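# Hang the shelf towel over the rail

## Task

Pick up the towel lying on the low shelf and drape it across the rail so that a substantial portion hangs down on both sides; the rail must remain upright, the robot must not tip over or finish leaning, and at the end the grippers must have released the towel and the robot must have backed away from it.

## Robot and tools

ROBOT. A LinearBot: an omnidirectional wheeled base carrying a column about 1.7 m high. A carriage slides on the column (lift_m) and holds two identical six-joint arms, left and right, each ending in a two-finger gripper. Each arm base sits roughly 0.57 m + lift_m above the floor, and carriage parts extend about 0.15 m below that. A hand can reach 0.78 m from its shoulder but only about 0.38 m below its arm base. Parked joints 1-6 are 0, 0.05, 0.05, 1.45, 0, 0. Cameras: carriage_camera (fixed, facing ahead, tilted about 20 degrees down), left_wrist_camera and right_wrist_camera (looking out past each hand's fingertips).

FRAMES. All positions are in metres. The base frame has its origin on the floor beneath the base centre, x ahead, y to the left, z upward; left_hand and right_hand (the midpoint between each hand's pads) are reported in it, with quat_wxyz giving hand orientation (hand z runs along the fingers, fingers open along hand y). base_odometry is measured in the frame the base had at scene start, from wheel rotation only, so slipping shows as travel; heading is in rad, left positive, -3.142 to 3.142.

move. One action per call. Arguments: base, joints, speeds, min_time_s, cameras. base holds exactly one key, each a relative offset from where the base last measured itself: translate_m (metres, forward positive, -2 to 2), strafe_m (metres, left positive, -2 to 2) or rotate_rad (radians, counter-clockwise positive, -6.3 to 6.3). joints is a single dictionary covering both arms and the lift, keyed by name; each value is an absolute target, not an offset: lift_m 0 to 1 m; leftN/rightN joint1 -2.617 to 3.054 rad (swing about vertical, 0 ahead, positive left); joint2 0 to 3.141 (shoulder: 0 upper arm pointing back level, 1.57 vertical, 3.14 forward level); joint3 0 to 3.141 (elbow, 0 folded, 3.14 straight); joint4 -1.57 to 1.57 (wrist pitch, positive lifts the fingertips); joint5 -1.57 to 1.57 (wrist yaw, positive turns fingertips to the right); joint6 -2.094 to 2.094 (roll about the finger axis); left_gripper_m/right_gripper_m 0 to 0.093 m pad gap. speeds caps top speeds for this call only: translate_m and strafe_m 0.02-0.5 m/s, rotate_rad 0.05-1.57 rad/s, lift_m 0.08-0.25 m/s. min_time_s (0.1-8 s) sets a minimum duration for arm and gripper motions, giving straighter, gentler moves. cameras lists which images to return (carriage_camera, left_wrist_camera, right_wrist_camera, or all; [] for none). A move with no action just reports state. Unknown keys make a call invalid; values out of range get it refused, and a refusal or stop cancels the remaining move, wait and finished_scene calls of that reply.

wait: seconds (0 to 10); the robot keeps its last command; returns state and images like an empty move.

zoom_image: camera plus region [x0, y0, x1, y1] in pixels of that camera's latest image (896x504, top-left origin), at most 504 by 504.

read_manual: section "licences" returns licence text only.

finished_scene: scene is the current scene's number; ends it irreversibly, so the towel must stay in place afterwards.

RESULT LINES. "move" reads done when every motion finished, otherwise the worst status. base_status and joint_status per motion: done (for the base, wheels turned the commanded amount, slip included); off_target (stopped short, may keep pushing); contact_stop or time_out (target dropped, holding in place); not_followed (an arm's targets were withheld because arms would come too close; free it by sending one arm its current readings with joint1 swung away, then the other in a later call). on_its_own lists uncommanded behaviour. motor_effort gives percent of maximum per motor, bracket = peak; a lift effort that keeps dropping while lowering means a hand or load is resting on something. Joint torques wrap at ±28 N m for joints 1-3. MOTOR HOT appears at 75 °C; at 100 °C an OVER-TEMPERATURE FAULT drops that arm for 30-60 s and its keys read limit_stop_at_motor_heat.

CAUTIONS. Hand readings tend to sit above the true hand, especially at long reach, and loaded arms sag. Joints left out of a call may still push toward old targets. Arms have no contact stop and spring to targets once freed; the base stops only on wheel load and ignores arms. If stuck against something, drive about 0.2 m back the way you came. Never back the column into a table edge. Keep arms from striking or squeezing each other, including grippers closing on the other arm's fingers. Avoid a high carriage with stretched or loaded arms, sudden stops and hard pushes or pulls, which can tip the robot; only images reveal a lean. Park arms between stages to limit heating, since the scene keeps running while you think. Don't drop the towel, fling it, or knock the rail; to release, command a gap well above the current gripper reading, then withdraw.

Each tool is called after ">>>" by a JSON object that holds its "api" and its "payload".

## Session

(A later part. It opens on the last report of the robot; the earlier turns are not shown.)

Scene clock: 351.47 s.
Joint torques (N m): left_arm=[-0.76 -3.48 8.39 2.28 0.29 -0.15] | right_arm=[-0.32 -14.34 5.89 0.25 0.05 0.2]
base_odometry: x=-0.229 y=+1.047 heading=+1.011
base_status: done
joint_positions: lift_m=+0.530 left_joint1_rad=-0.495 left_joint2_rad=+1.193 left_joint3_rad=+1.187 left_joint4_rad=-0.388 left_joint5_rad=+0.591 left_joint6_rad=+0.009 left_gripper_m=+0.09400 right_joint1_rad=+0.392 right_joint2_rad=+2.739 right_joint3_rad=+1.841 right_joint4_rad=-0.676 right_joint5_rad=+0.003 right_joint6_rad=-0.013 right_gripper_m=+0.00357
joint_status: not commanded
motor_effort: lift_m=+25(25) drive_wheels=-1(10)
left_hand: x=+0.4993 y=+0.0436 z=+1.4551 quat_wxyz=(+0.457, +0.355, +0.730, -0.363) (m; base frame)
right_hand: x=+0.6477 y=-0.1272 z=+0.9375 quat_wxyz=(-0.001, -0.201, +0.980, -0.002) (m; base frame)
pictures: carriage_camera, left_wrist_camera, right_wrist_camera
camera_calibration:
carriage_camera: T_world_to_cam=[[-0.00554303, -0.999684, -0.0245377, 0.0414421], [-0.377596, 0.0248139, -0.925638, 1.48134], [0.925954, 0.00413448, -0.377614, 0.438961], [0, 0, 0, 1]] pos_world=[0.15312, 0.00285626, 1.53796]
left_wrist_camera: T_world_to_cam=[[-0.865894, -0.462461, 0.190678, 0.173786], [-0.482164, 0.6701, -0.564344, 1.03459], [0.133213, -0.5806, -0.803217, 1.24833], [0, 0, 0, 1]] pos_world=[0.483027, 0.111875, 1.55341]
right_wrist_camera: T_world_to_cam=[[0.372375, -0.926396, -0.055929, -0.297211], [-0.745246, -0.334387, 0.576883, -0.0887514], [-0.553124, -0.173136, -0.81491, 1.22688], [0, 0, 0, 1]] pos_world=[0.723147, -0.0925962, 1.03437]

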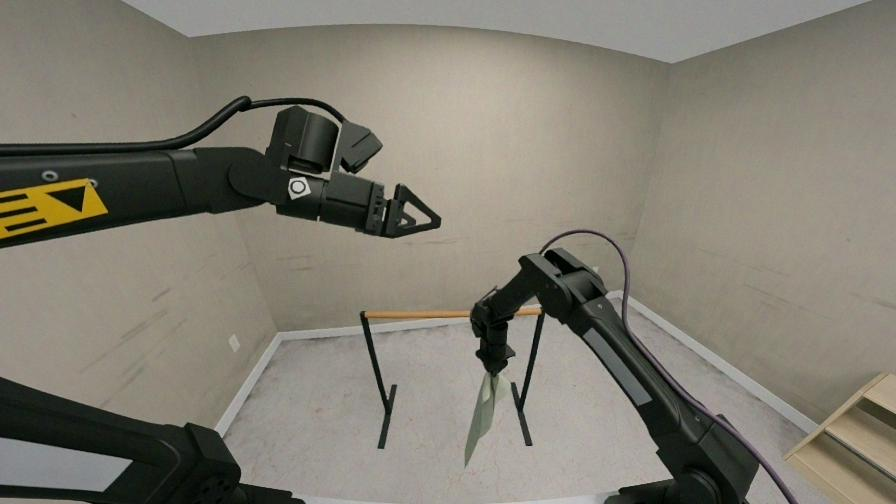

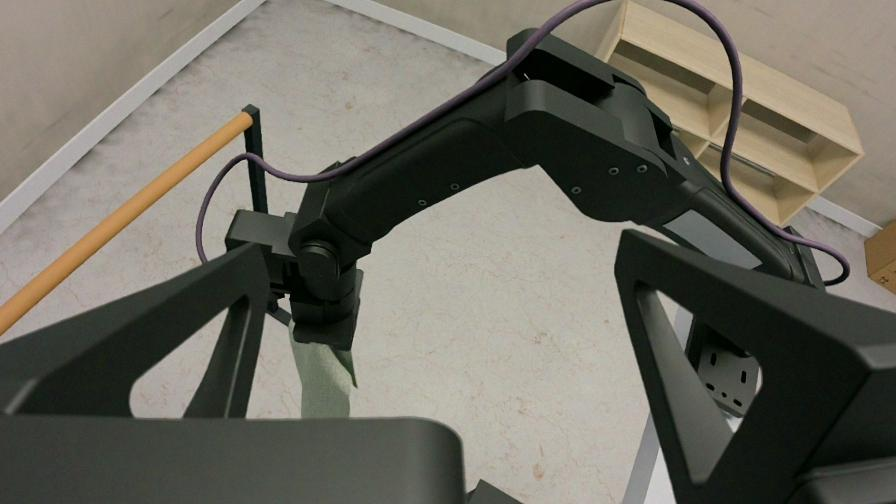

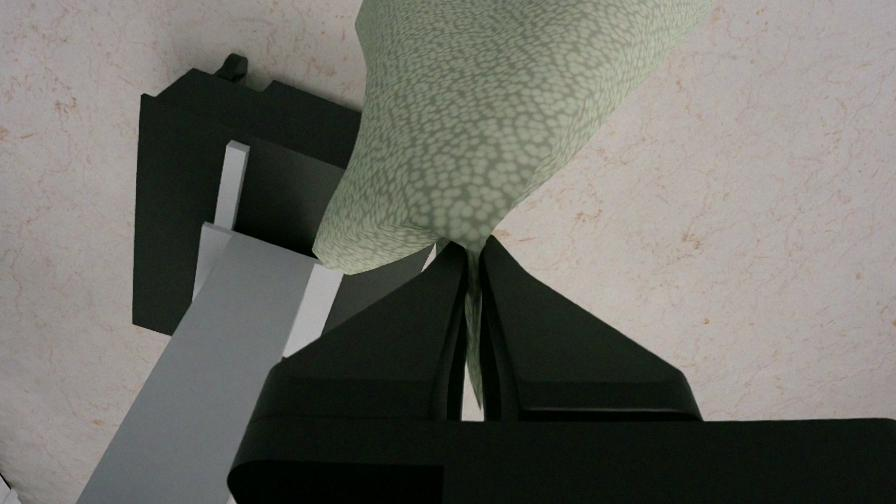

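>>> {"api": "move", "payload": {"base": {"translate_m": 0.49}, "speeds": {"translate_m": 0.12}, "cameras": ["carriage_camera", "left_wrist_camera"]}}

Scene clock: 374.27 s.
Joint torques (N m): left_arm=[-0.79 -3.55 8.36 2.27 0.27 -0.16] | right_arm=[-0.44 -14.28 5.87 0.32 0.06 0.21]
move: done
base_odometry: x=+0.030 y=+1.463 heading=+1.012
base_status: done
joint_positions: lift_m=+0.530 left_joint1_rad=-0.495 left_joint2_rad=+1.193 left_joint3_rad=+1.187 left_joint4_rad=-0.388 left_joint5_rad=+0.591 left_joint6_rad=+0.009 left_gripper_m=+0.09400 right_joint1_rad=+0.392 right_joint2_rad=+2.739 right_joint3_rad=+1.841 right_joint4_rad=-0.676 right_joint5_rad=+0.002 right_joint6_rad=-0.013 right_gripper_m=+0.00357
joint_status: not commanded
motor_effort: lift_m=+24(25) drive_wheels=-5(9)
left_hand: x=+0.4993 y=+0.0436 z=+1.4551 quat_wxyz=(+0.457, +0.355, +0.730, -0.363) (m; base frame)
right_hand: x=+0.6473 y=-0.1268 z=+0.9375 quat_wxyz=(-0.002, -0.201, +0.980, -0.001) (m; base frame)
pictures: carriage_camera, left_wrist_camera
camera_calibration:
carriage_camera: T_world_to_cam=[[-0.00554303, -0.999684, -0.0245377, 0.0414421], [-0.377596, 0.0248139, -0.925638, 1.48134], [0.925954, 0.00413448, -0.377614, 0.438961], [0, 0, 0, 1]] pos_world=[0.15312, 0.00285626, 1.53796]
left_wrist_camera: T_world_to_cam=[[-0.866048, -0.462108, 0.190832, 0.173563], [-0.481972, 0.670208, -0.564379, 1.03459], [0.132907, -0.580755, -0.803156, 1.24849], [0, 0, 0, 1]] pos_world=[0.483027, 0.111876, 1.55351]

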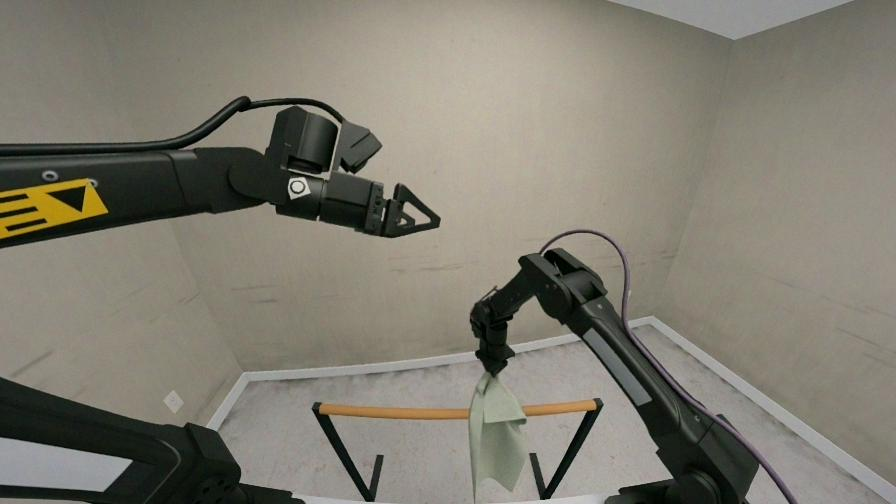

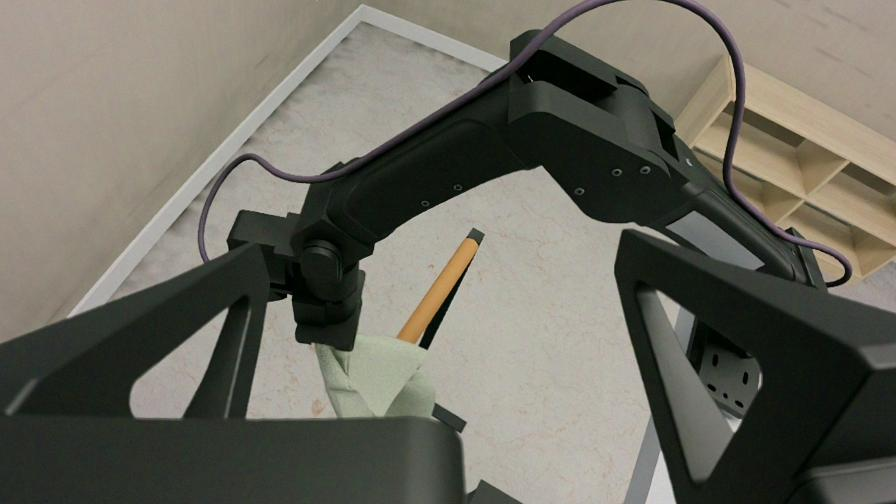

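>>> {"api": "move", "payload": {"base": {"translate_m": 0.1}, "speeds": {"translate_m": 0.06, "lift_m": 0.08}, "joints": {"lift_m": 0.41}, "cameras": ["carriage_camera", "left_wrist_camera"]}}

Scene clock: 380.97 s.
Joint torques (N m): left_arm=[-0.7 -3.59 8.28 2.31 0.28 -0.16] | right_arm=[-0.47 -14.39 5.89 0.31 0.06 0.21]
move: done
base_odometry: x=+0.083 y=+1.548 heading=+1.013
base_status: done
joint_positions: lift_m=+0.410 left_joint1_rad=-0.495 left_joint2_rad=+1.194 left_joint3_rad=+1.188 left_joint4_rad=-0.391 left_joint5_rad=+0.591 left_joint6_rad=+0.009 left_gripper_m=+0.09400 right_joint1_rad=+0.393 right_joint2_rad=+2.740 right_joint3_rad=+1.841 right_joint4_rad=-0.683 right_joint5_rad=+0.001 right_joint6_rad=-0.013 right_gripper_m=+0.00357
joint_status: all done
motor_effort: lift_m=+20(20) drive_wheels=-5(14)
left_hand: x=+0.4991 y=+0.0436 z=+1.3354 quat_wxyz=(+0.456, +0.355, +0.731, -0.363) (m; base frame)
right_hand: x=+0.6454 y=-0.1271 z=+0.8178 quat_wxyz=(-0.006, -0.202, +0.979, -0.002) (m; base frame)
pictures: carriage_camera, left_wrist_camera
camera_calibration:
carriage_camera: T_world_to_cam=[[-0.00554303, -0.999684, -0.0245377, 0.0385123], [-0.377596, 0.0248139, -0.925638, 1.37082], [0.925954, 0.00413448, -0.377614, 0.393874], [0, 0, 0, 1]] pos_world=[0.15312, 0.00285626, 1.41856]
left_wrist_camera: T_world_to_cam=[[-0.865718, -0.46208, 0.192389, 0.193939], [-0.483141, 0.67101, -0.562423, 0.964826], [0.130789, -0.579851, -0.804156, 1.15473], [0, 0, 0, 1]] pos_world=[0.483018, 0.11178, 1.43391]

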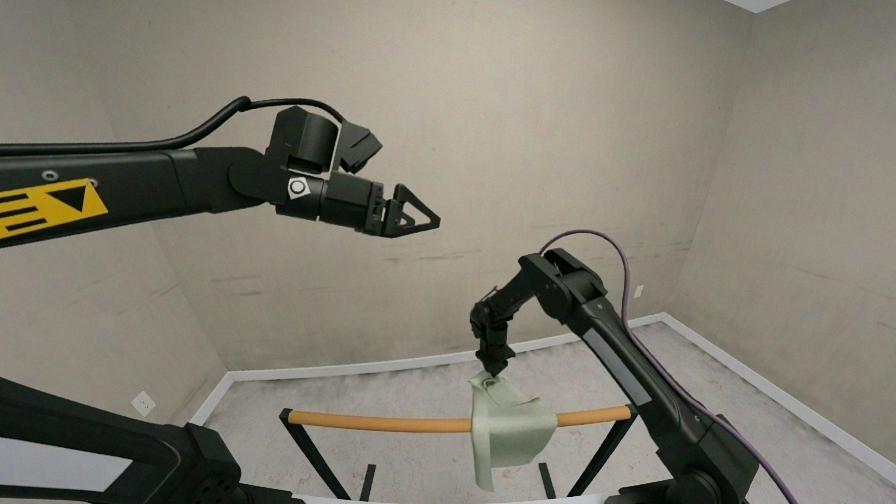

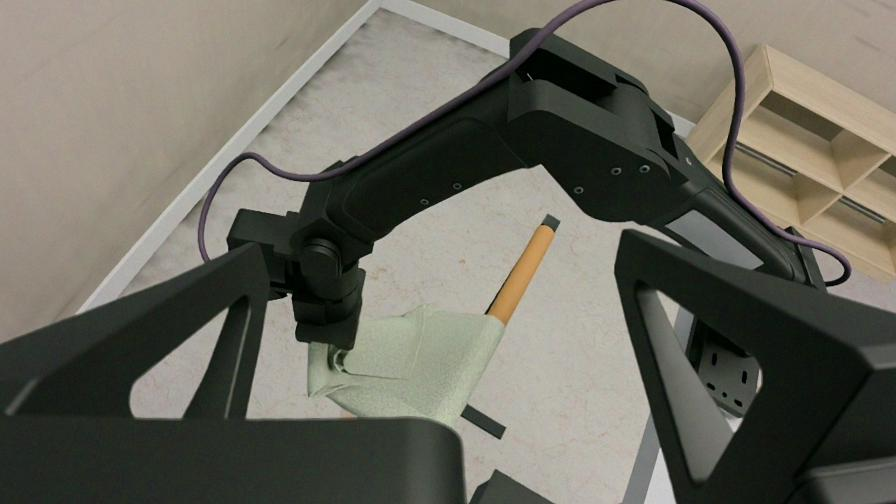

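>>> {"api": "move", "payload": {"base": {"translate_m": 0.015}, "speeds": {"translate_m": 0.05, "lift_m": 0.08}, "joints": {"lift_m": 0.31}, "cameras": ["carriage_camera", "left_wrist_camera", "right_wrist_camera"]}}

>>> {"api": "zoom_image", "payload": {"camera": "carriage_camera", "region": [360, 300, 640, 504]}}

Scene clock: 388.20 s.
Joint torques (N m): left_arm=[-0.73 -3.63 8.31 2.32 0.28 -0.16] | right_arm=[-0.57 -14.61 6 0.29 0.06 0.21]
move: done
base_odometry: x=+0.091 y=+1.561 heading=+1.014
base_status: done
joint_positions: lift_m=+0.310 left_joint1_rad=-0.495 left_joint2_rad=+1.194 left_joint3_rad=+1.188 left_joint4_rad=-0.394 left_joint5_rad=+0.592 left_joint6_rad=+0.009 left_gripper_m=+0.09400 right_joint1_rad=+0.393 right_joint2_rad=+2.740 right_joint3_rad=+1.841 right_joint4_rad=-0.684 right_joint5_rad=+0.001 right_joint6_rad=-0.013 right_gripper_m=+0.00357
joint_status: all done
motor_effort: lift_m=+20(20) drive_wheels=-4(14)
left_hand: x=+0.4989 y=+0.0436 z=+1.2348 quat_wxyz=(+0.455, +0.355, +0.732, -0.363) (m; base frame)
right_hand: x=+0.6453 y=-0.1273 z=+0.7177 quat_wxyz=(-0.006, -0.201, +0.979, -0.002) (m; base frame)
pictures: carriage_camera, left_wrist_camera, right_wrist_camera
camera_calibration:
carriage_camera: T_world_to_cam=[[-0.00554303, -0.999684, -0.0245377, 0.0360561], [-0.377596, 0.0248139, -0.925638, 1.27817], [0.925954, 0.00413448, -0.377614, 0.356075], [0, 0, 0, 1]] pos_world=[0.15312, 0.00285626, 1.31846]
left_wrist_camera: T_world_to_cam=[[-0.865591, -0.461622, 0.194055, 0.210974], [-0.484017, 0.671934, -0.560564, 0.906254], [0.128377, -0.579145, -0.805053, 1.07613], [0, 0, 0, 1]] pos_world=[0.483108, 0.111685, 1.33342]
right_wrist_camera: T_world_to_cam=[[0.372967, -0.926065, -0.0574303, -0.307976], [-0.739597, -0.334102, 0.58427, 0.0274235], [-0.56026, -0.175438, -0.809525, 1.04682], [0, 0, 0, 1]] pos_world=[0.721639, -0.092391, 0.813718]

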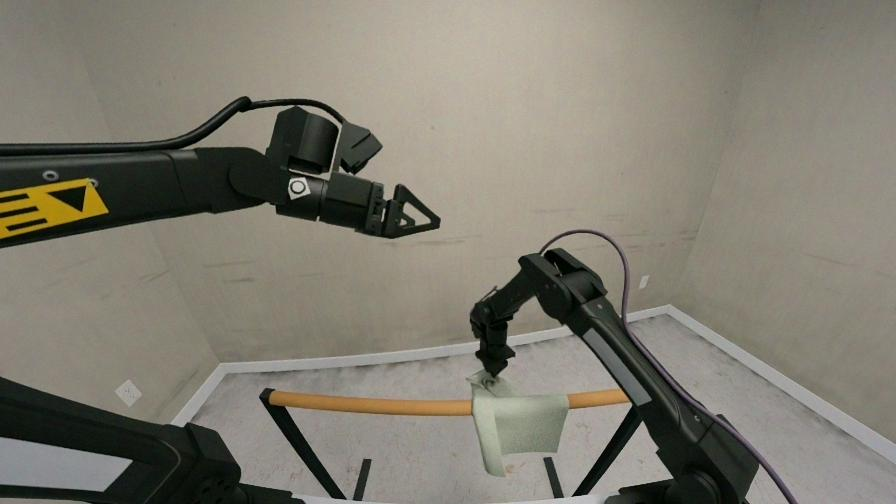

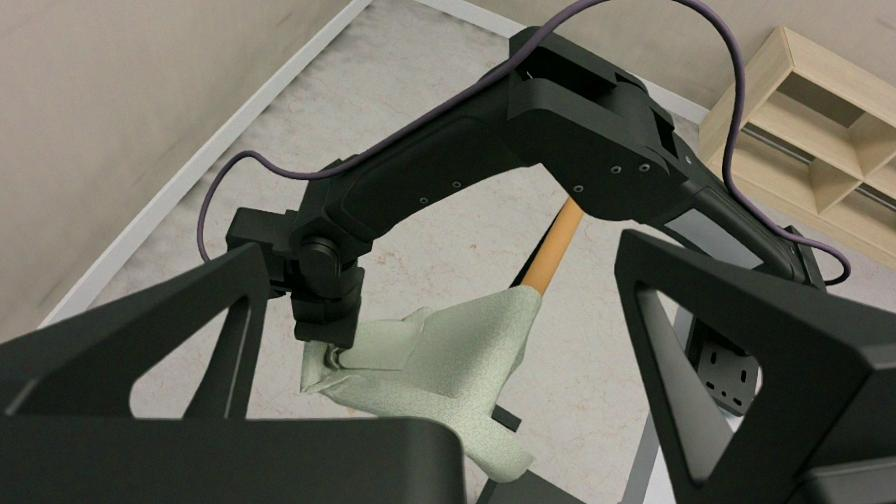

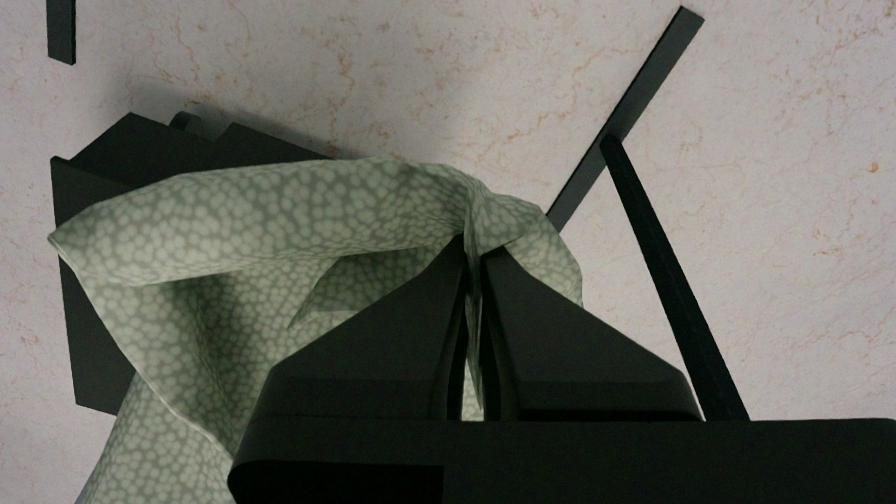

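Scaled by 1.800 from the camera's 896x504 image, which has a finer 1280x720 frame.

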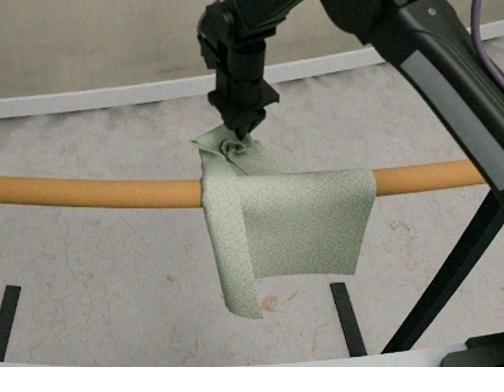

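>>> {"api": "move", "payload": {"base": {"translate_m": -0.065}, "speeds": {"translate_m": 0.06, "lift_m": 0.08}, "joints": {"lift_m": 0.245}, "cameras": ["carriage_camera", "left_wrist_camera"]}}

>>> {"api": "zoom_image", "payload": {"camera": "carriage_camera", "region": [360, 300, 640, 504]}}

Scene clock: 403.40 s.
Joint torques (N m): left_arm=[-0.72 -3.52 8.21 2.34 0.28 -0.17] | right_arm=[-0.47 -14.5 5.68 0.3 0.06 0.2]
move: done
base_odometry: x=+0.057 y=+1.505 heading=+1.013
base_status: done
joint_positions: lift_m=+0.245 left_joint1_rad=-0.495 left_joint2_rad=+1.194 left_joint3_rad=+1.189 left_joint4_rad=-0.394 left_joint5_rad=+0.592 left_joint6_rad=+0.009 left_gripper_m=+0.09400 right_joint1_rad=+0.393 right_joint2_rad=+2.740 right_joint3_rad=+1.843 right_joint4_rad=-0.681 right_joint5_rad=+0.001 right_joint6_rad=-0.013 right_gripper_m=+0.00357
joint_status: all done
motor_effort: lift_m=+20(21) drive_wheels=+6(11)
left_hand: x=+0.4988 y=+0.0436 z=+1.1700 quat_wxyz=(+0.455, +0.355, +0.731, -0.363) (m; base frame)
right_hand: x=+0.6469 y=-0.1266 z=+0.6531 quat_wxyz=(-0.003, -0.201, +0.979, -0.001) (m; base frame)
pictures: carriage_camera, left_wrist_camera
camera_calibration:
carriage_camera: T_world_to_cam=[[-0.00554303, -0.999684, -0.0245377, 0.0344612], [-0.377596, 0.0248139, -0.925638, 1.218], [0.925954, 0.00413448, -0.377614, 0.33153], [0, 0, 0, 1]] pos_world=[0.15312, 0.00285626, 1.25346]
left_wrist_camera: T_world_to_cam=[[-0.865647, -0.461615, 0.193822, 0.223871], [-0.483834, 0.67182, -0.560859, 0.870228], [0.128687, -0.579284, -0.804904, 1.02364], [0, 0, 0, 1]] pos_world=[0.483109, 0.111685, 1.26862]

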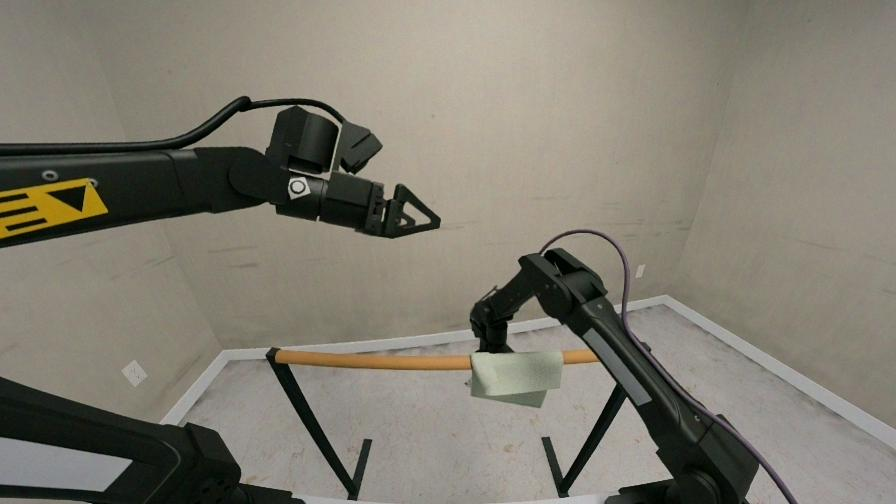

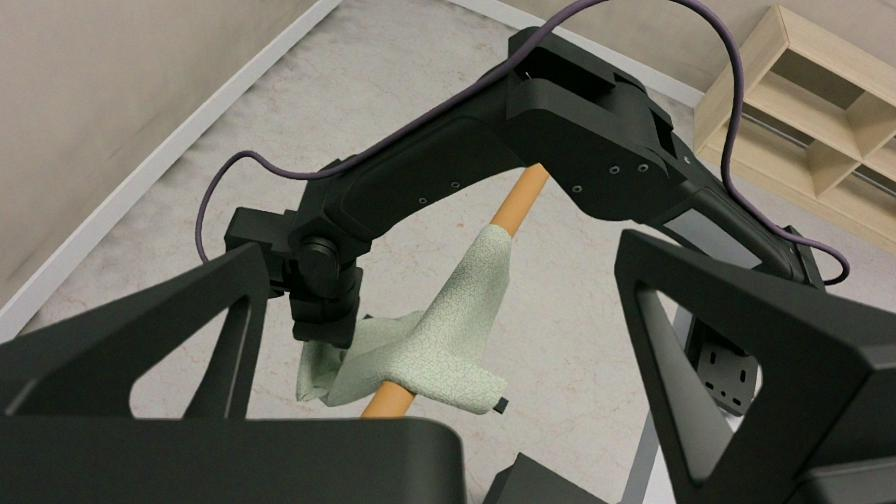

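Scaled by 1.800 from the camera's 896x504 image, which has a finer 1280x720 frame.

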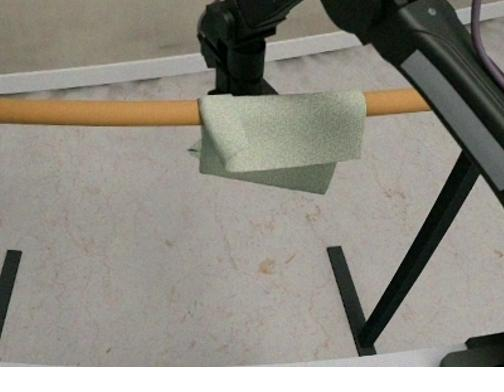

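>>> {"api": "move", "payload": {"cameras": ["carriage_camera", "left_wrist_camera"]}}

>>> {"api": "zoom_image", "payload": {"camera": "carriage_camera", "region": [360, 300, 640, 504]}}

Scene clock: 416.63 s.
Joint torques (N m): left_arm=[-0.72 -3.62 8.29 2.35 0.28 -0.17] | right_arm=[-0.46 -14.41 5.64 0.3 0.07 0.21]
base_odometry: x=+0.057 y=+1.505 heading=+1.013
base_status: done
joint_positions: lift_m=+0.245 left_joint1_rad=-0.495 left_joint2_rad=+1.194 left_joint3_rad=+1.189 left_joint4_rad=-0.394 left_joint5_rad=+0.592 left_joint6_rad=+0.009 left_gripper_m=+0.09400 right_joint1_rad=+0.393 right_joint2_rad=+2.740 right_joint3_rad=+1.843 right_joint4_rad=-0.681 right_joint5_rad=+0.001 right_joint6_rad=-0.013 right_gripper_m=+0.00357
joint_status: all done
motor_effort: lift_m=+20(21) drive_wheels=+6(11)
left_hand: x=+0.4988 y=+0.0436 z=+1.1700 quat_wxyz=(+0.455, +0.355, +0.731, -0.363) (m; base frame)
right_hand: x=+0.6468 y=-0.1267 z=+0.6531 quat_wxyz=(-0.003, -0.201, +0.979, -0.001) (m; base frame)
pictures: carriage_camera, left_wrist_camera
camera_calibration:
carriage_camera: T_world_to_cam=[[-0.00554303, -0.999684, -0.0245377, 0.0344612], [-0.377596, 0.0248139, -0.925638, 1.218], [0.925954, 0.00413448, -0.377614, 0.33153], [0, 0, 0, 1]] pos_world=[0.15312, 0.00285626, 1.25346]
left_wrist_camera: T_world_to_cam=[[-0.865647, -0.461615, 0.193822, 0.223871], [-0.483834, 0.67182, -0.560859, 0.870228], [0.128687, -0.579284, -0.804904, 1.02364], [0, 0, 0, 1]] pos_world=[0.483109, 0.111685, 1.26862]

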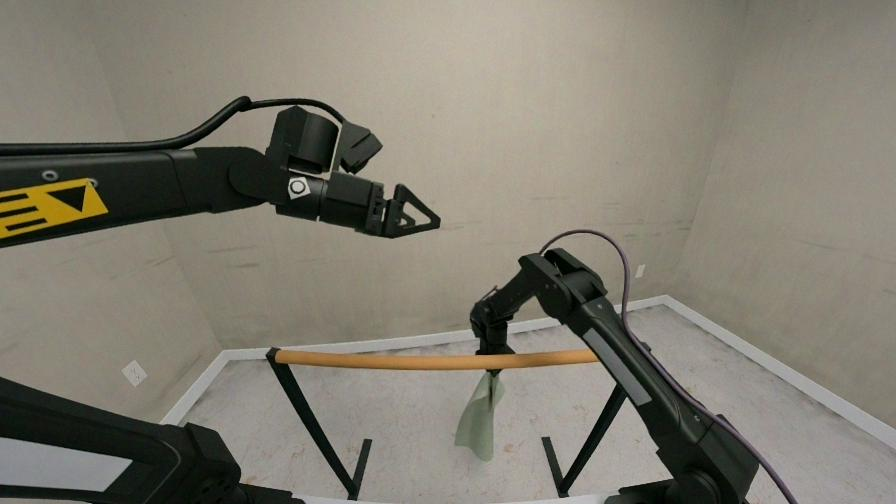

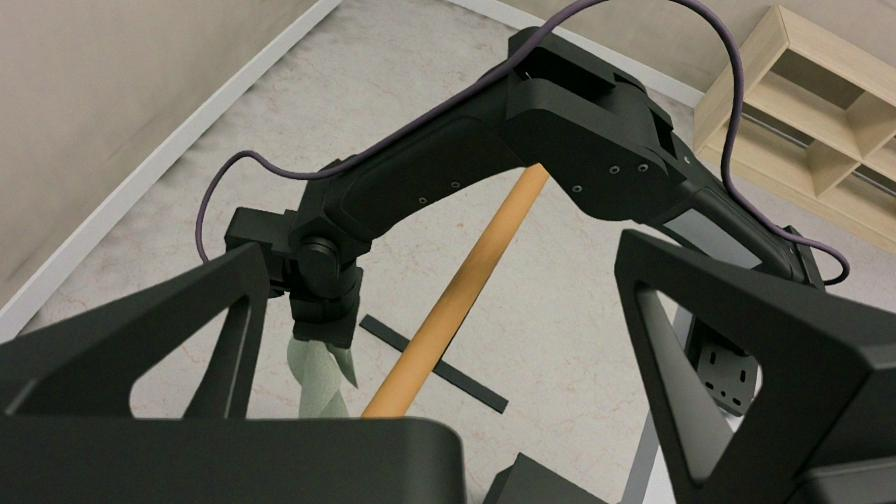

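Scaled by 1.800 from the camera's 896x504 image, which has a finer 1280x720 frame.

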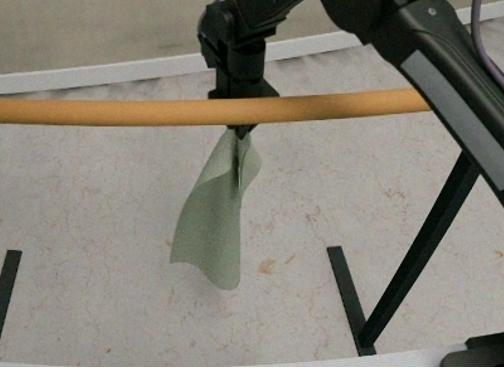

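>>> {"api": "move", "payload": {"joints": {"lift_m": 0.5}, "speeds": {"lift_m": 0.12}, "cameras": ["carriage_camera", "left_wrist_camera"]}}

>>> {"api": "zoom_image", "payload": {"camera": "carriage_camera", "region": [360, 300, 640, 504]}}

Scene clock: 431.20 s.
Joint torques (N m): left_arm=[-0.76 -3.74 8.23 2.31 0.28 -0.17] | right_arm=[-0.51 -14.56 5.67 0.28 0.07 0.19]
move: done
base_odometry: x=+0.057 y=+1.505 heading=+1.013
base_status: not commanded
joint_positions: lift_m=+0.500 left_joint1_rad=-0.495 left_joint2_rad=+1.195 left_joint3_rad=+1.189 left_joint4_rad=-0.394 left_joint5_rad=+0.592 left_joint6_rad=+0.009 left_gripper_m=+0.09400 right_joint1_rad=+0.393 right_joint2_rad=+2.742 right_joint3_rad=+1.843 right_joint4_rad=-0.680 right_joint5_rad=+0.001 right_joint6_rad=-0.013 right_gripper_m=+0.00357
joint_status: all done
motor_effort: lift_m=+24(30) drive_wheels=+6(6)
left_hand: x=+0.4990 y=+0.0435 z=+1.4242 quat_wxyz=(+0.454, +0.355, +0.732, -0.363) (m; base frame)
right_hand: x=+0.6466 y=-0.1268 z=+0.9067 quat_wxyz=(-0.004, -0.201, +0.979, -0.001) (m; base frame)
pictures: carriage_camera, left_wrist_camera
camera_calibration:
carriage_camera: T_world_to_cam=[[-0.00554303, -0.999684, -0.0245377, 0.040706], [-0.377596, 0.0248139, -0.925638, 1.45357], [0.925954, 0.00413448, -0.377614, 0.427633], [0, 0, 0, 1]] pos_world=[0.15312, 0.00285626, 1.50796]
left_wrist_camera: T_world_to_cam=[[-0.86551, -0.461709, 0.194211, 0.17408], [-0.484213, 0.672016, -0.560296, 1.01227], [0.128181, -0.578981, -0.805202, 1.22883], [0, 0, 0, 1]] pos_world=[0.483307, 0.111586, 1.52282]

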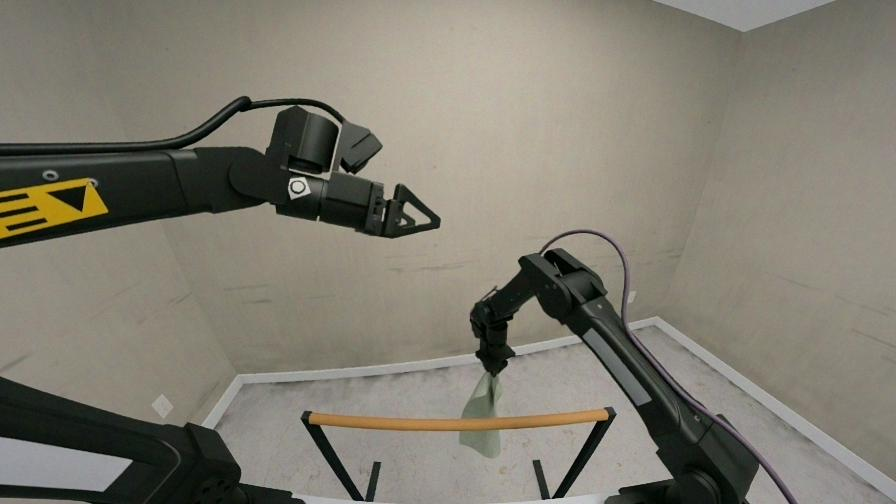

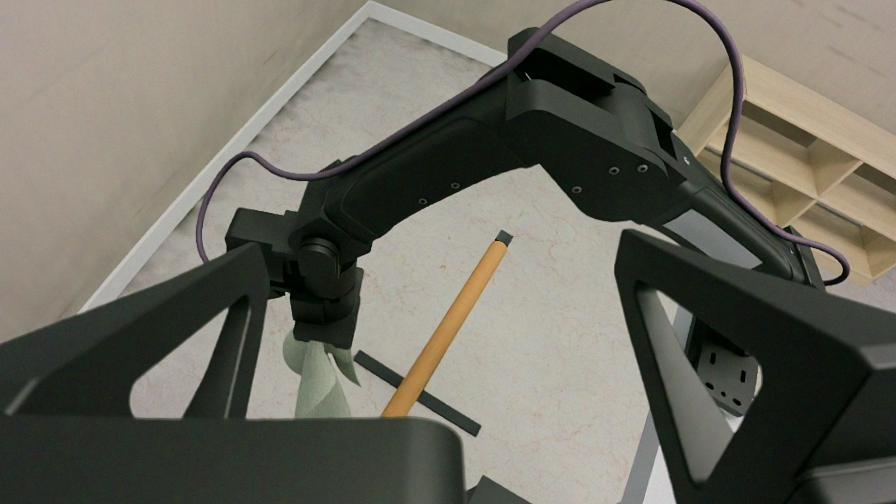

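Scaled by 1.800 from the camera's 896x504 image, which has a finer 1280x720 frame.

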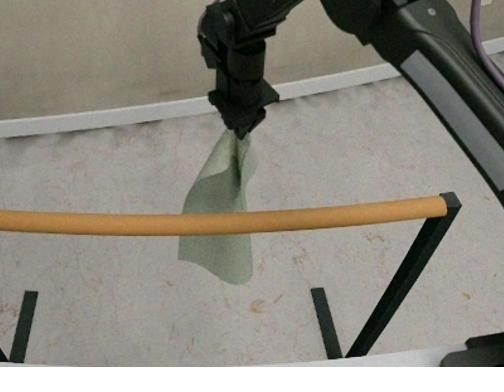

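>>> {"api": "move", "payload": {"joints": {"left_joint4_rad": -0.8, "left_joint5_rad": 0.35}, "min_time_s": 1, "cameras": ["left_wrist_camera", "right_wrist_camera"]}}

Scene clock: 453.20 s.
Joint torques (N m): left_arm=[-0.69 -3.43 7.97 1.84 0.06 -0.17] | right_arm=[-0.49 -14.65 5.6 0.29 0.06 0.22]
move: done
base_odometry: x=+0.057 y=+1.505 heading=+1.013
base_status: not commanded
joint_positions: lift_m=+0.500 left_joint1_rad=-0.495 left_joint2_rad=+1.195 left_joint3_rad=+1.189 left_joint4_rad=-0.775 left_joint5_rad=+0.364 left_joint6_rad=+0.009 left_gripper_m=+0.09400 right_joint1_rad=+0.393 right_joint2_rad=+2.742 right_joint3_rad=+1.843 right_joint4_rad=-0.680 right_joint5_rad=+0.001 right_joint6_rad=-0.013 right_gripper_m=+0.00357
joint_status: all done
motor_effort: lift_m=+25(25) drive_wheels=-5(5)
left_hand: x=+0.4865 y=+0.0897 z=+1.3434 quat_wxyz=(+0.327, +0.294, +0.862, -0.253) (m; base frame)
right_hand: x=+0.6466 y=-0.1268 z=+0.9067 quat_wxyz=(-0.004, -0.201, +0.979, -0.001) (m; base frame)
pictures: left_wrist_camera, right_wrist_camera
camera_calibration:
left_wrist_camera: T_world_to_cam=[[-0.694793, -0.677454, 0.241494, 0.0730168], [-0.718587, 0.667853, -0.193918, 0.552148], [-0.0299119, -0.308267, -0.950829, 1.44038], [0, 0, 0, 1]] pos_world=[0.490583, 0.124734, 1.459]
right_wrist_camera: T_world_to_cam=[[0.37319, -0.925974, -0.0574488, -0.297289], [-0.742066, -0.33509, 0.580563, -0.0770742], [-0.556837, -0.17403, -0.812186, 1.20105], [0, 0, 0, 1]] pos_world=[0.722541, -0.0920904, 1.00315]

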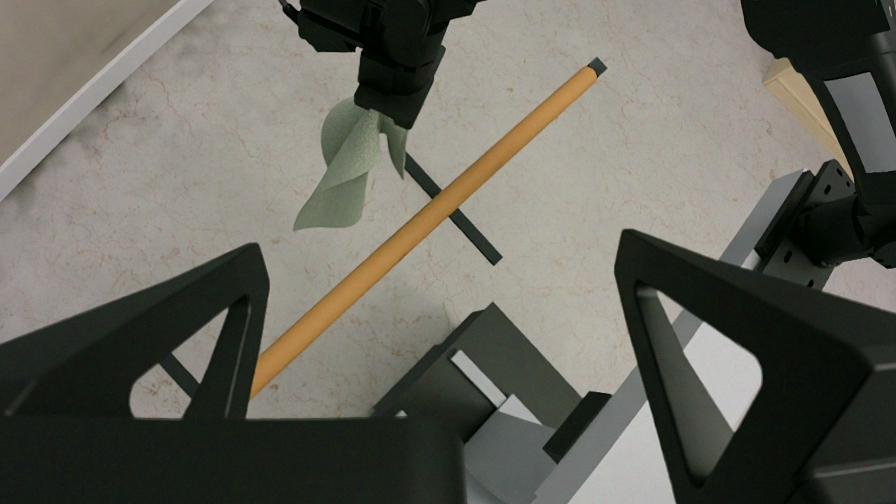

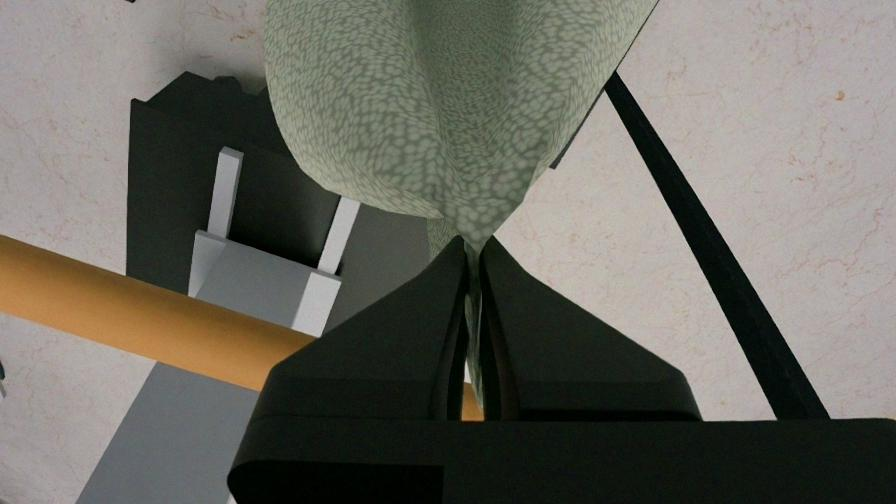

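>>> {"api": "move", "payload": {"base": {"translate_m": -0.33}, "speeds": {"translate_m": 0.12}, "cameras": ["carriage_camera", "left_wrist_camera"]}}

>>> {"api": "zoom_image", "payload": {"camera": "carriage_camera", "region": [360, 280, 640, 484]}}

Scene clock: 472.40 s.
Joint torques (N m): left_arm=[-0.72 -3.45 7.97 1.89 0.08 -0.14] | right_arm=[-0.25 -14.6 5.68 0.24 0.02 0.22]
move: done
base_odometry: x=-0.118 y=+1.225 heading=+1.013
base_status: done
joint_positions: lift_m=+0.500 left_joint1_rad=-0.495 left_joint2_rad=+1.195 left_joint3_rad=+1.189 left_joint4_rad=-0.780 left_joint5_rad=+0.361 left_joint6_rad=+0.009 left_gripper_m=+0.09400 right_joint1_rad=+0.390 right_joint2_rad=+2.742 right_joint3_rad=+1.843 right_joint4_rad=-0.671 right_joint5_rad=+0.001 right_joint6_rad=-0.013 right_gripper_m=+0.00357
joint_status: not commanded
motor_effort: lift_m=+25(25) drive_wheels=-1(15)
left_hand: x=+0.4862 y=+0.0905 z=+1.3424 quat_wxyz=(+0.325, +0.293, +0.863, -0.252) (m; base frame)
right_hand: x=+0.6490 y=-0.1270 z=+0.9067 quat_wxyz=(+0.000, -0.200, +0.980, -0.001) (m; base frame)
pictures: carriage_camera, left_wrist_camera
camera_calibration:
carriage_camera: T_world_to_cam=[[-0.00554303, -0.999684, -0.0245377, 0.040706], [-0.377596, 0.0248139, -0.925638, 1.45357], [0.925954, 0.00413448, -0.377614, 0.427633], [0, 0, 0, 1]] pos_world=[0.15312, 0.00285626, 1.50796]
left_wrist_camera: T_world_to_cam=[[-0.692367, -0.680223, 0.240675, 0.0737832], [-0.720828, 0.666937, -0.188686, 0.545349], [-0.0321667, -0.304126, -0.952089, 1.44205], [0, 0, 0, 1]] pos_world=[0.490574, 0.125041, 1.45811]

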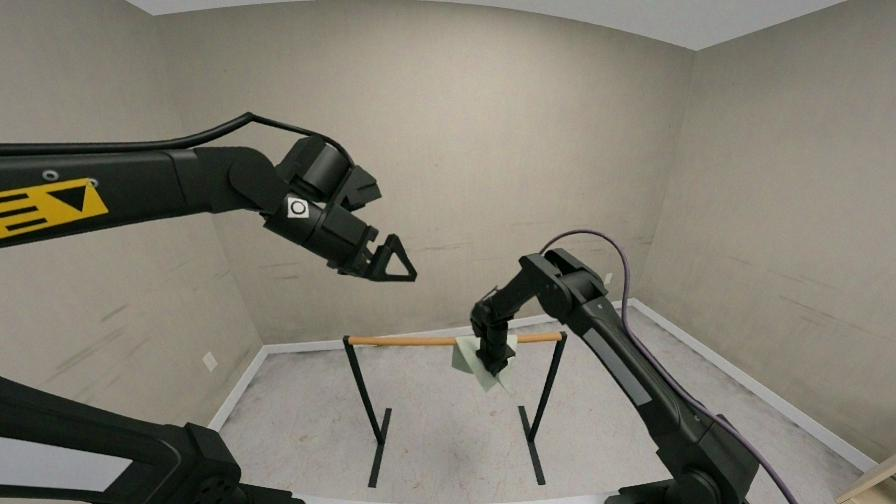

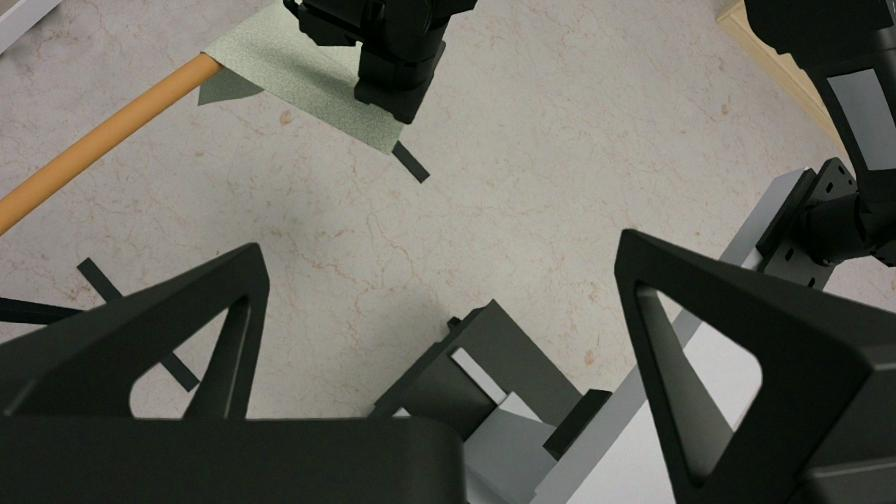

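Scaled by 1.800 from the camera's 896x504 image, which has a finer 1280x720 frame.

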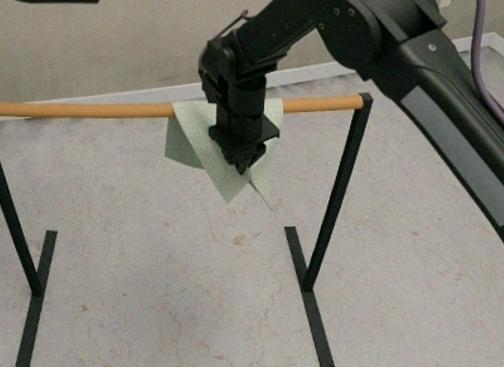

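>>> {"api": "move", "payload": {}}

Scene clock: 492.27 s.
Joint torques (N m): left_arm=[-0.73 -3.44 7.95 1.88 0.08 -0.16] | right_arm=[-0.28 -14.67 5.63 0.22 0.07 0.2]
base_odometry: x=-0.118 y=+1.225 heading=+1.013
base_status: done
joint_positions: lift_m=+0.500 left_joint1_rad=-0.495 left_joint2_rad=+1.195 left_joint3_rad=+1.189 left_joint4_rad=-0.780 left_joint5_rad=+0.361 left_joint6_rad=+0.009 left_gripper_m=+0.09400 right_joint1_rad=+0.390 right_joint2_rad=+2.742 right_joint3_rad=+1.843 right_joint4_rad=-0.671 right_joint5_rad=+0.001 right_joint6_rad=-0.013 right_gripper_m=+0.00357
joint_status: not commanded
motor_effort: lift_m=+25(25) drive_wheels=-1(15)
left_hand: x=+0.4862 y=+0.0905 z=+1.3424 quat_wxyz=(+0.325, +0.293, +0.863, -0.252) (m; base frame)
right_hand: x=+0.6490 y=-0.1270 z=+0.9067 quat_wxyz=(+0.000, -0.200, +0.980, -0.001) (m; base frame)
pictures: carriage_camera, left_wrist_camera, right_wrist_camera
camera_calibration:
carriage_camera: T_world_to_cam=[[-0.00554303, -0.999684, -0.0245377, 0.040706], [-0.377596, 0.0248139, -0.925638, 1.45357], [0.925954, 0.00413448, -0.377614, 0.427633], [0, 0, 0, 1]] pos_world=[0.15312, 0.00285626, 1.50796]
left_wrist_camera: T_world_to_cam=[[-0.692367, -0.680223, 0.240675, 0.0737832], [-0.720828, 0.666937, -0.188686, 0.545349], [-0.0321667, -0.304126, -0.952089, 1.44205], [0, 0, 0, 1]] pos_world=[0.490574, 0.125041, 1.45811]
right_wrist_camera: T_world_to_cam=[[0.371207, -0.926765, -0.0575482, -0.297082], [-0.74763, -0.335062, 0.573396, -0.0652513], [-0.550685, -0.169824, -0.817255, 1.20352], [0, 0, 0, 1]] pos_world=[0.724254, -0.0928024, 1.0039]

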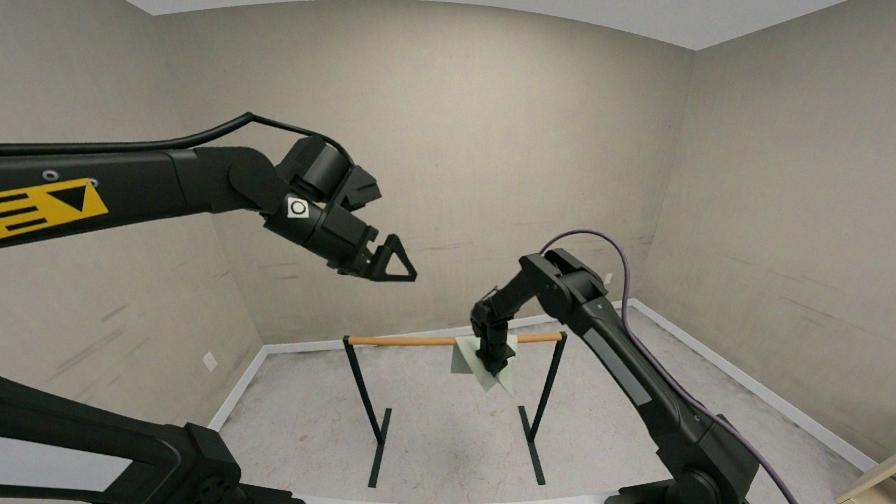

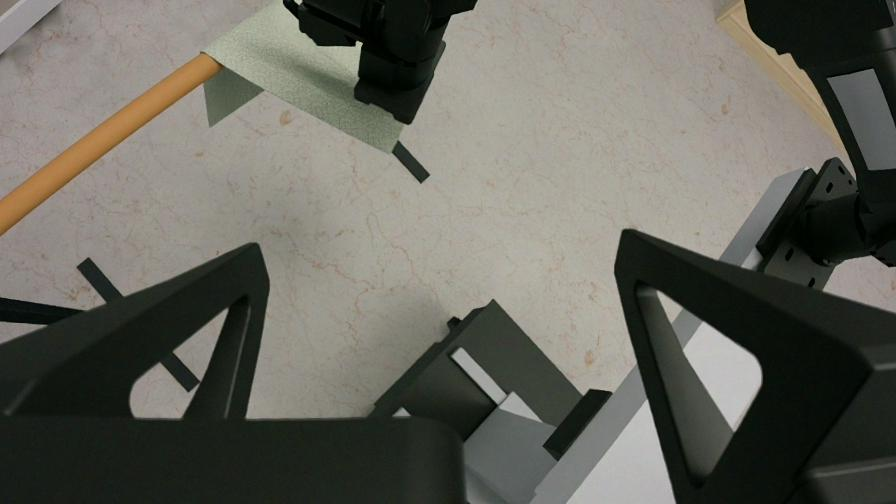

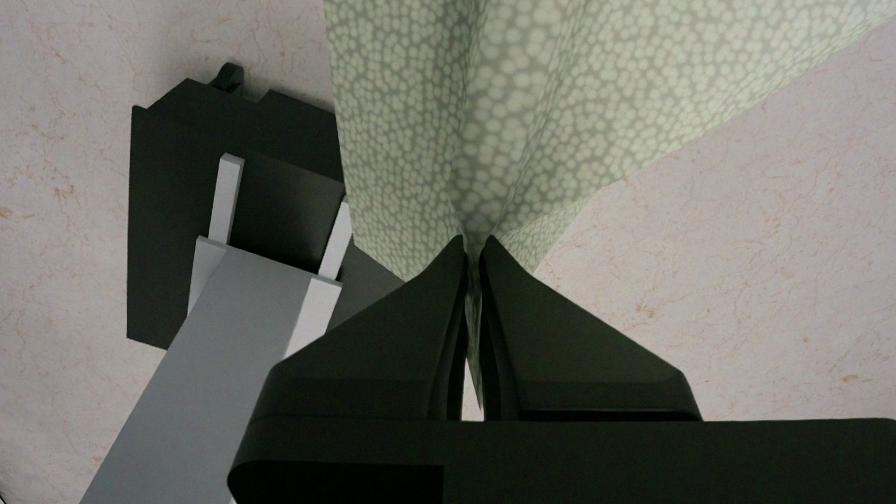

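>>> {"api": "zoom_image", "payload": {"camera": "carriage_camera", "region": [420, 300, 580, 420]}}

>>> {"api": "zoom_image", "payload": {"camera": "left_wrist_camera", "region": [140, 0, 480, 200]}}

Scaled by 3.150 from the camera's 896x504 image, which has a finer 1280x720 frame.

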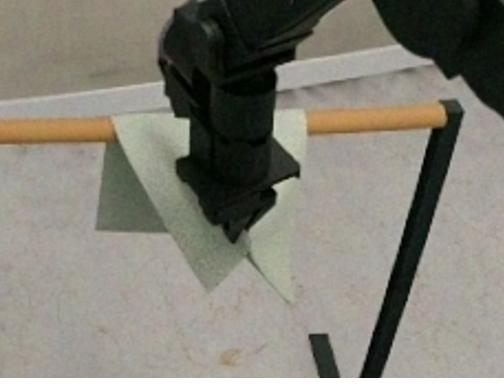

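Scaled by 1.482 from the camera's 896x504 image, which has a finer 1280x720 frame.

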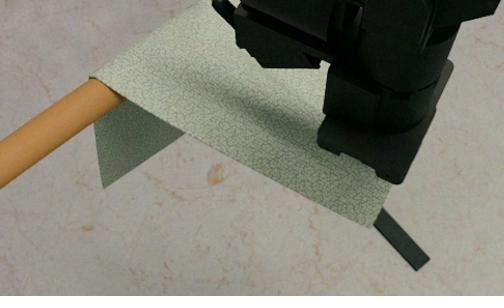

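>>> {"api": "move", "payload": {"joints": {"right_joint1_rad": 0.39, "right_joint2_rad": 2.562, "right_joint3_rad": 1.288, "right_joint4_rad": 0.085, "right_joint5_rad": 0.0, "right_joint6_rad": 0.0}, "min_time_s": 3, "cameras": ["carriage_camera", "left_wrist_camera"]}}

Scene clock: 510.53 s.
Joint torques (N m): left_arm=[-0.7 -3.44 8.01 1.87 0.09 -0.15] | right_arm=[-0.27 -17.06 3.12 1.1 0.07 0.2]
move: done
base_odometry: x=-0.118 y=+1.225 heading=+1.013
base_status: not commanded
joint_positions: lift_m=+0.500 left_joint1_rad=-0.495 left_joint2_rad=+1.195 left_joint3_rad=+1.189 left_joint4_rad=-0.780 left_joint5_rad=+0.361 left_joint6_rad=+0.009 left_gripper_m=+0.09400 right_joint1_rad=+0.390 right_joint2_rad=+2.602 right_joint3_rad=+1.297 right_joint4_rad=+0.073 right_joint5_rad=+0.001 right_joint6_rad=-0.013 right_gripper_m=+0.00357
joint_status: all done
motor_effort: lift_m=+25(25) drive_wheels=-1(1)
left_hand: x=+0.4862 y=+0.0905 z=+1.3424 quat_wxyz=(+0.325, +0.293, +0.863, -0.252) (m; base frame)
right_hand: x=+0.6375 y=-0.1317 z=+0.8874 quat_wxyz=(+0.166, -0.197, +0.966, +0.031) (m; base frame)
pictures: carriage_camera, left_wrist_camera
camera_calibration:
carriage_camera: T_world_to_cam=[[-0.00554303, -0.999684, -0.0245377, 0.040706], [-0.377596, 0.0248139, -0.925638, 1.45357], [0.925954, 0.00413448, -0.377614, 0.427633], [0, 0, 0, 1]] pos_world=[0.15312, 0.00285626, 1.50796]
left_wrist_camera: T_world_to_cam=[[-0.692367, -0.680223, 0.240675, 0.0737832], [-0.720828, 0.666937, -0.188686, 0.545349], [-0.0321667, -0.304126, -0.952089, 1.44205], [0, 0, 0, 1]] pos_world=[0.490574, 0.125041, 1.45811]

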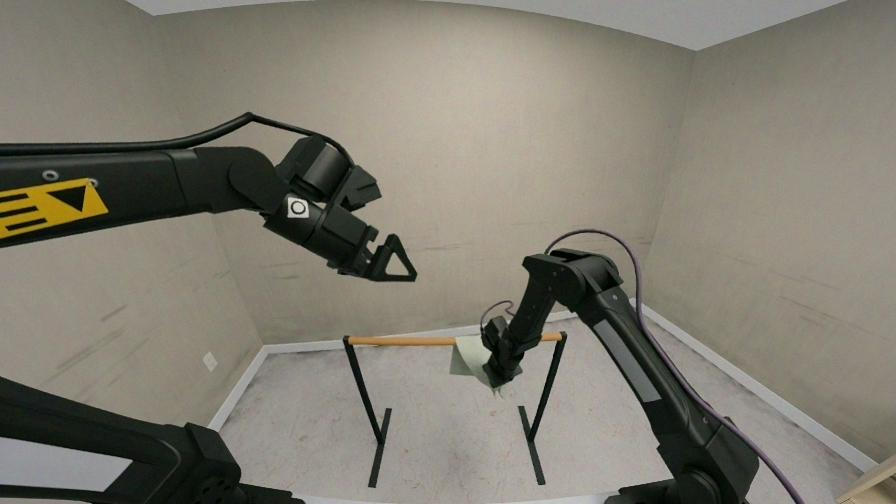

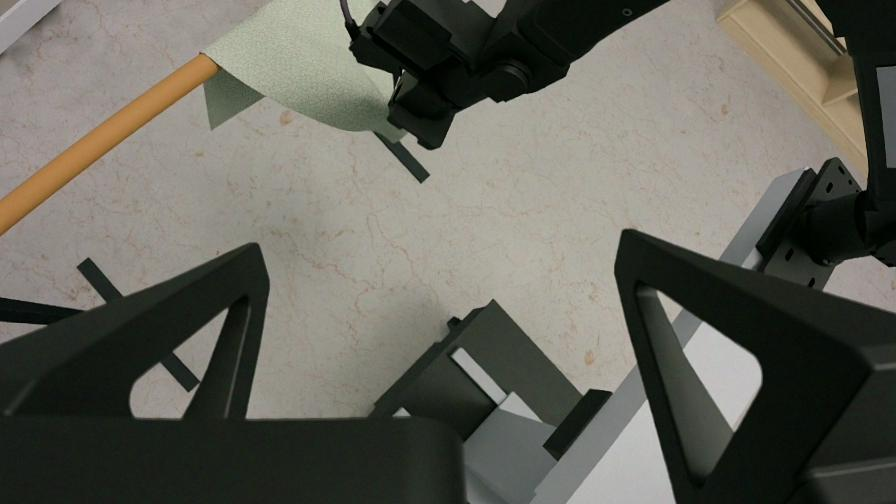

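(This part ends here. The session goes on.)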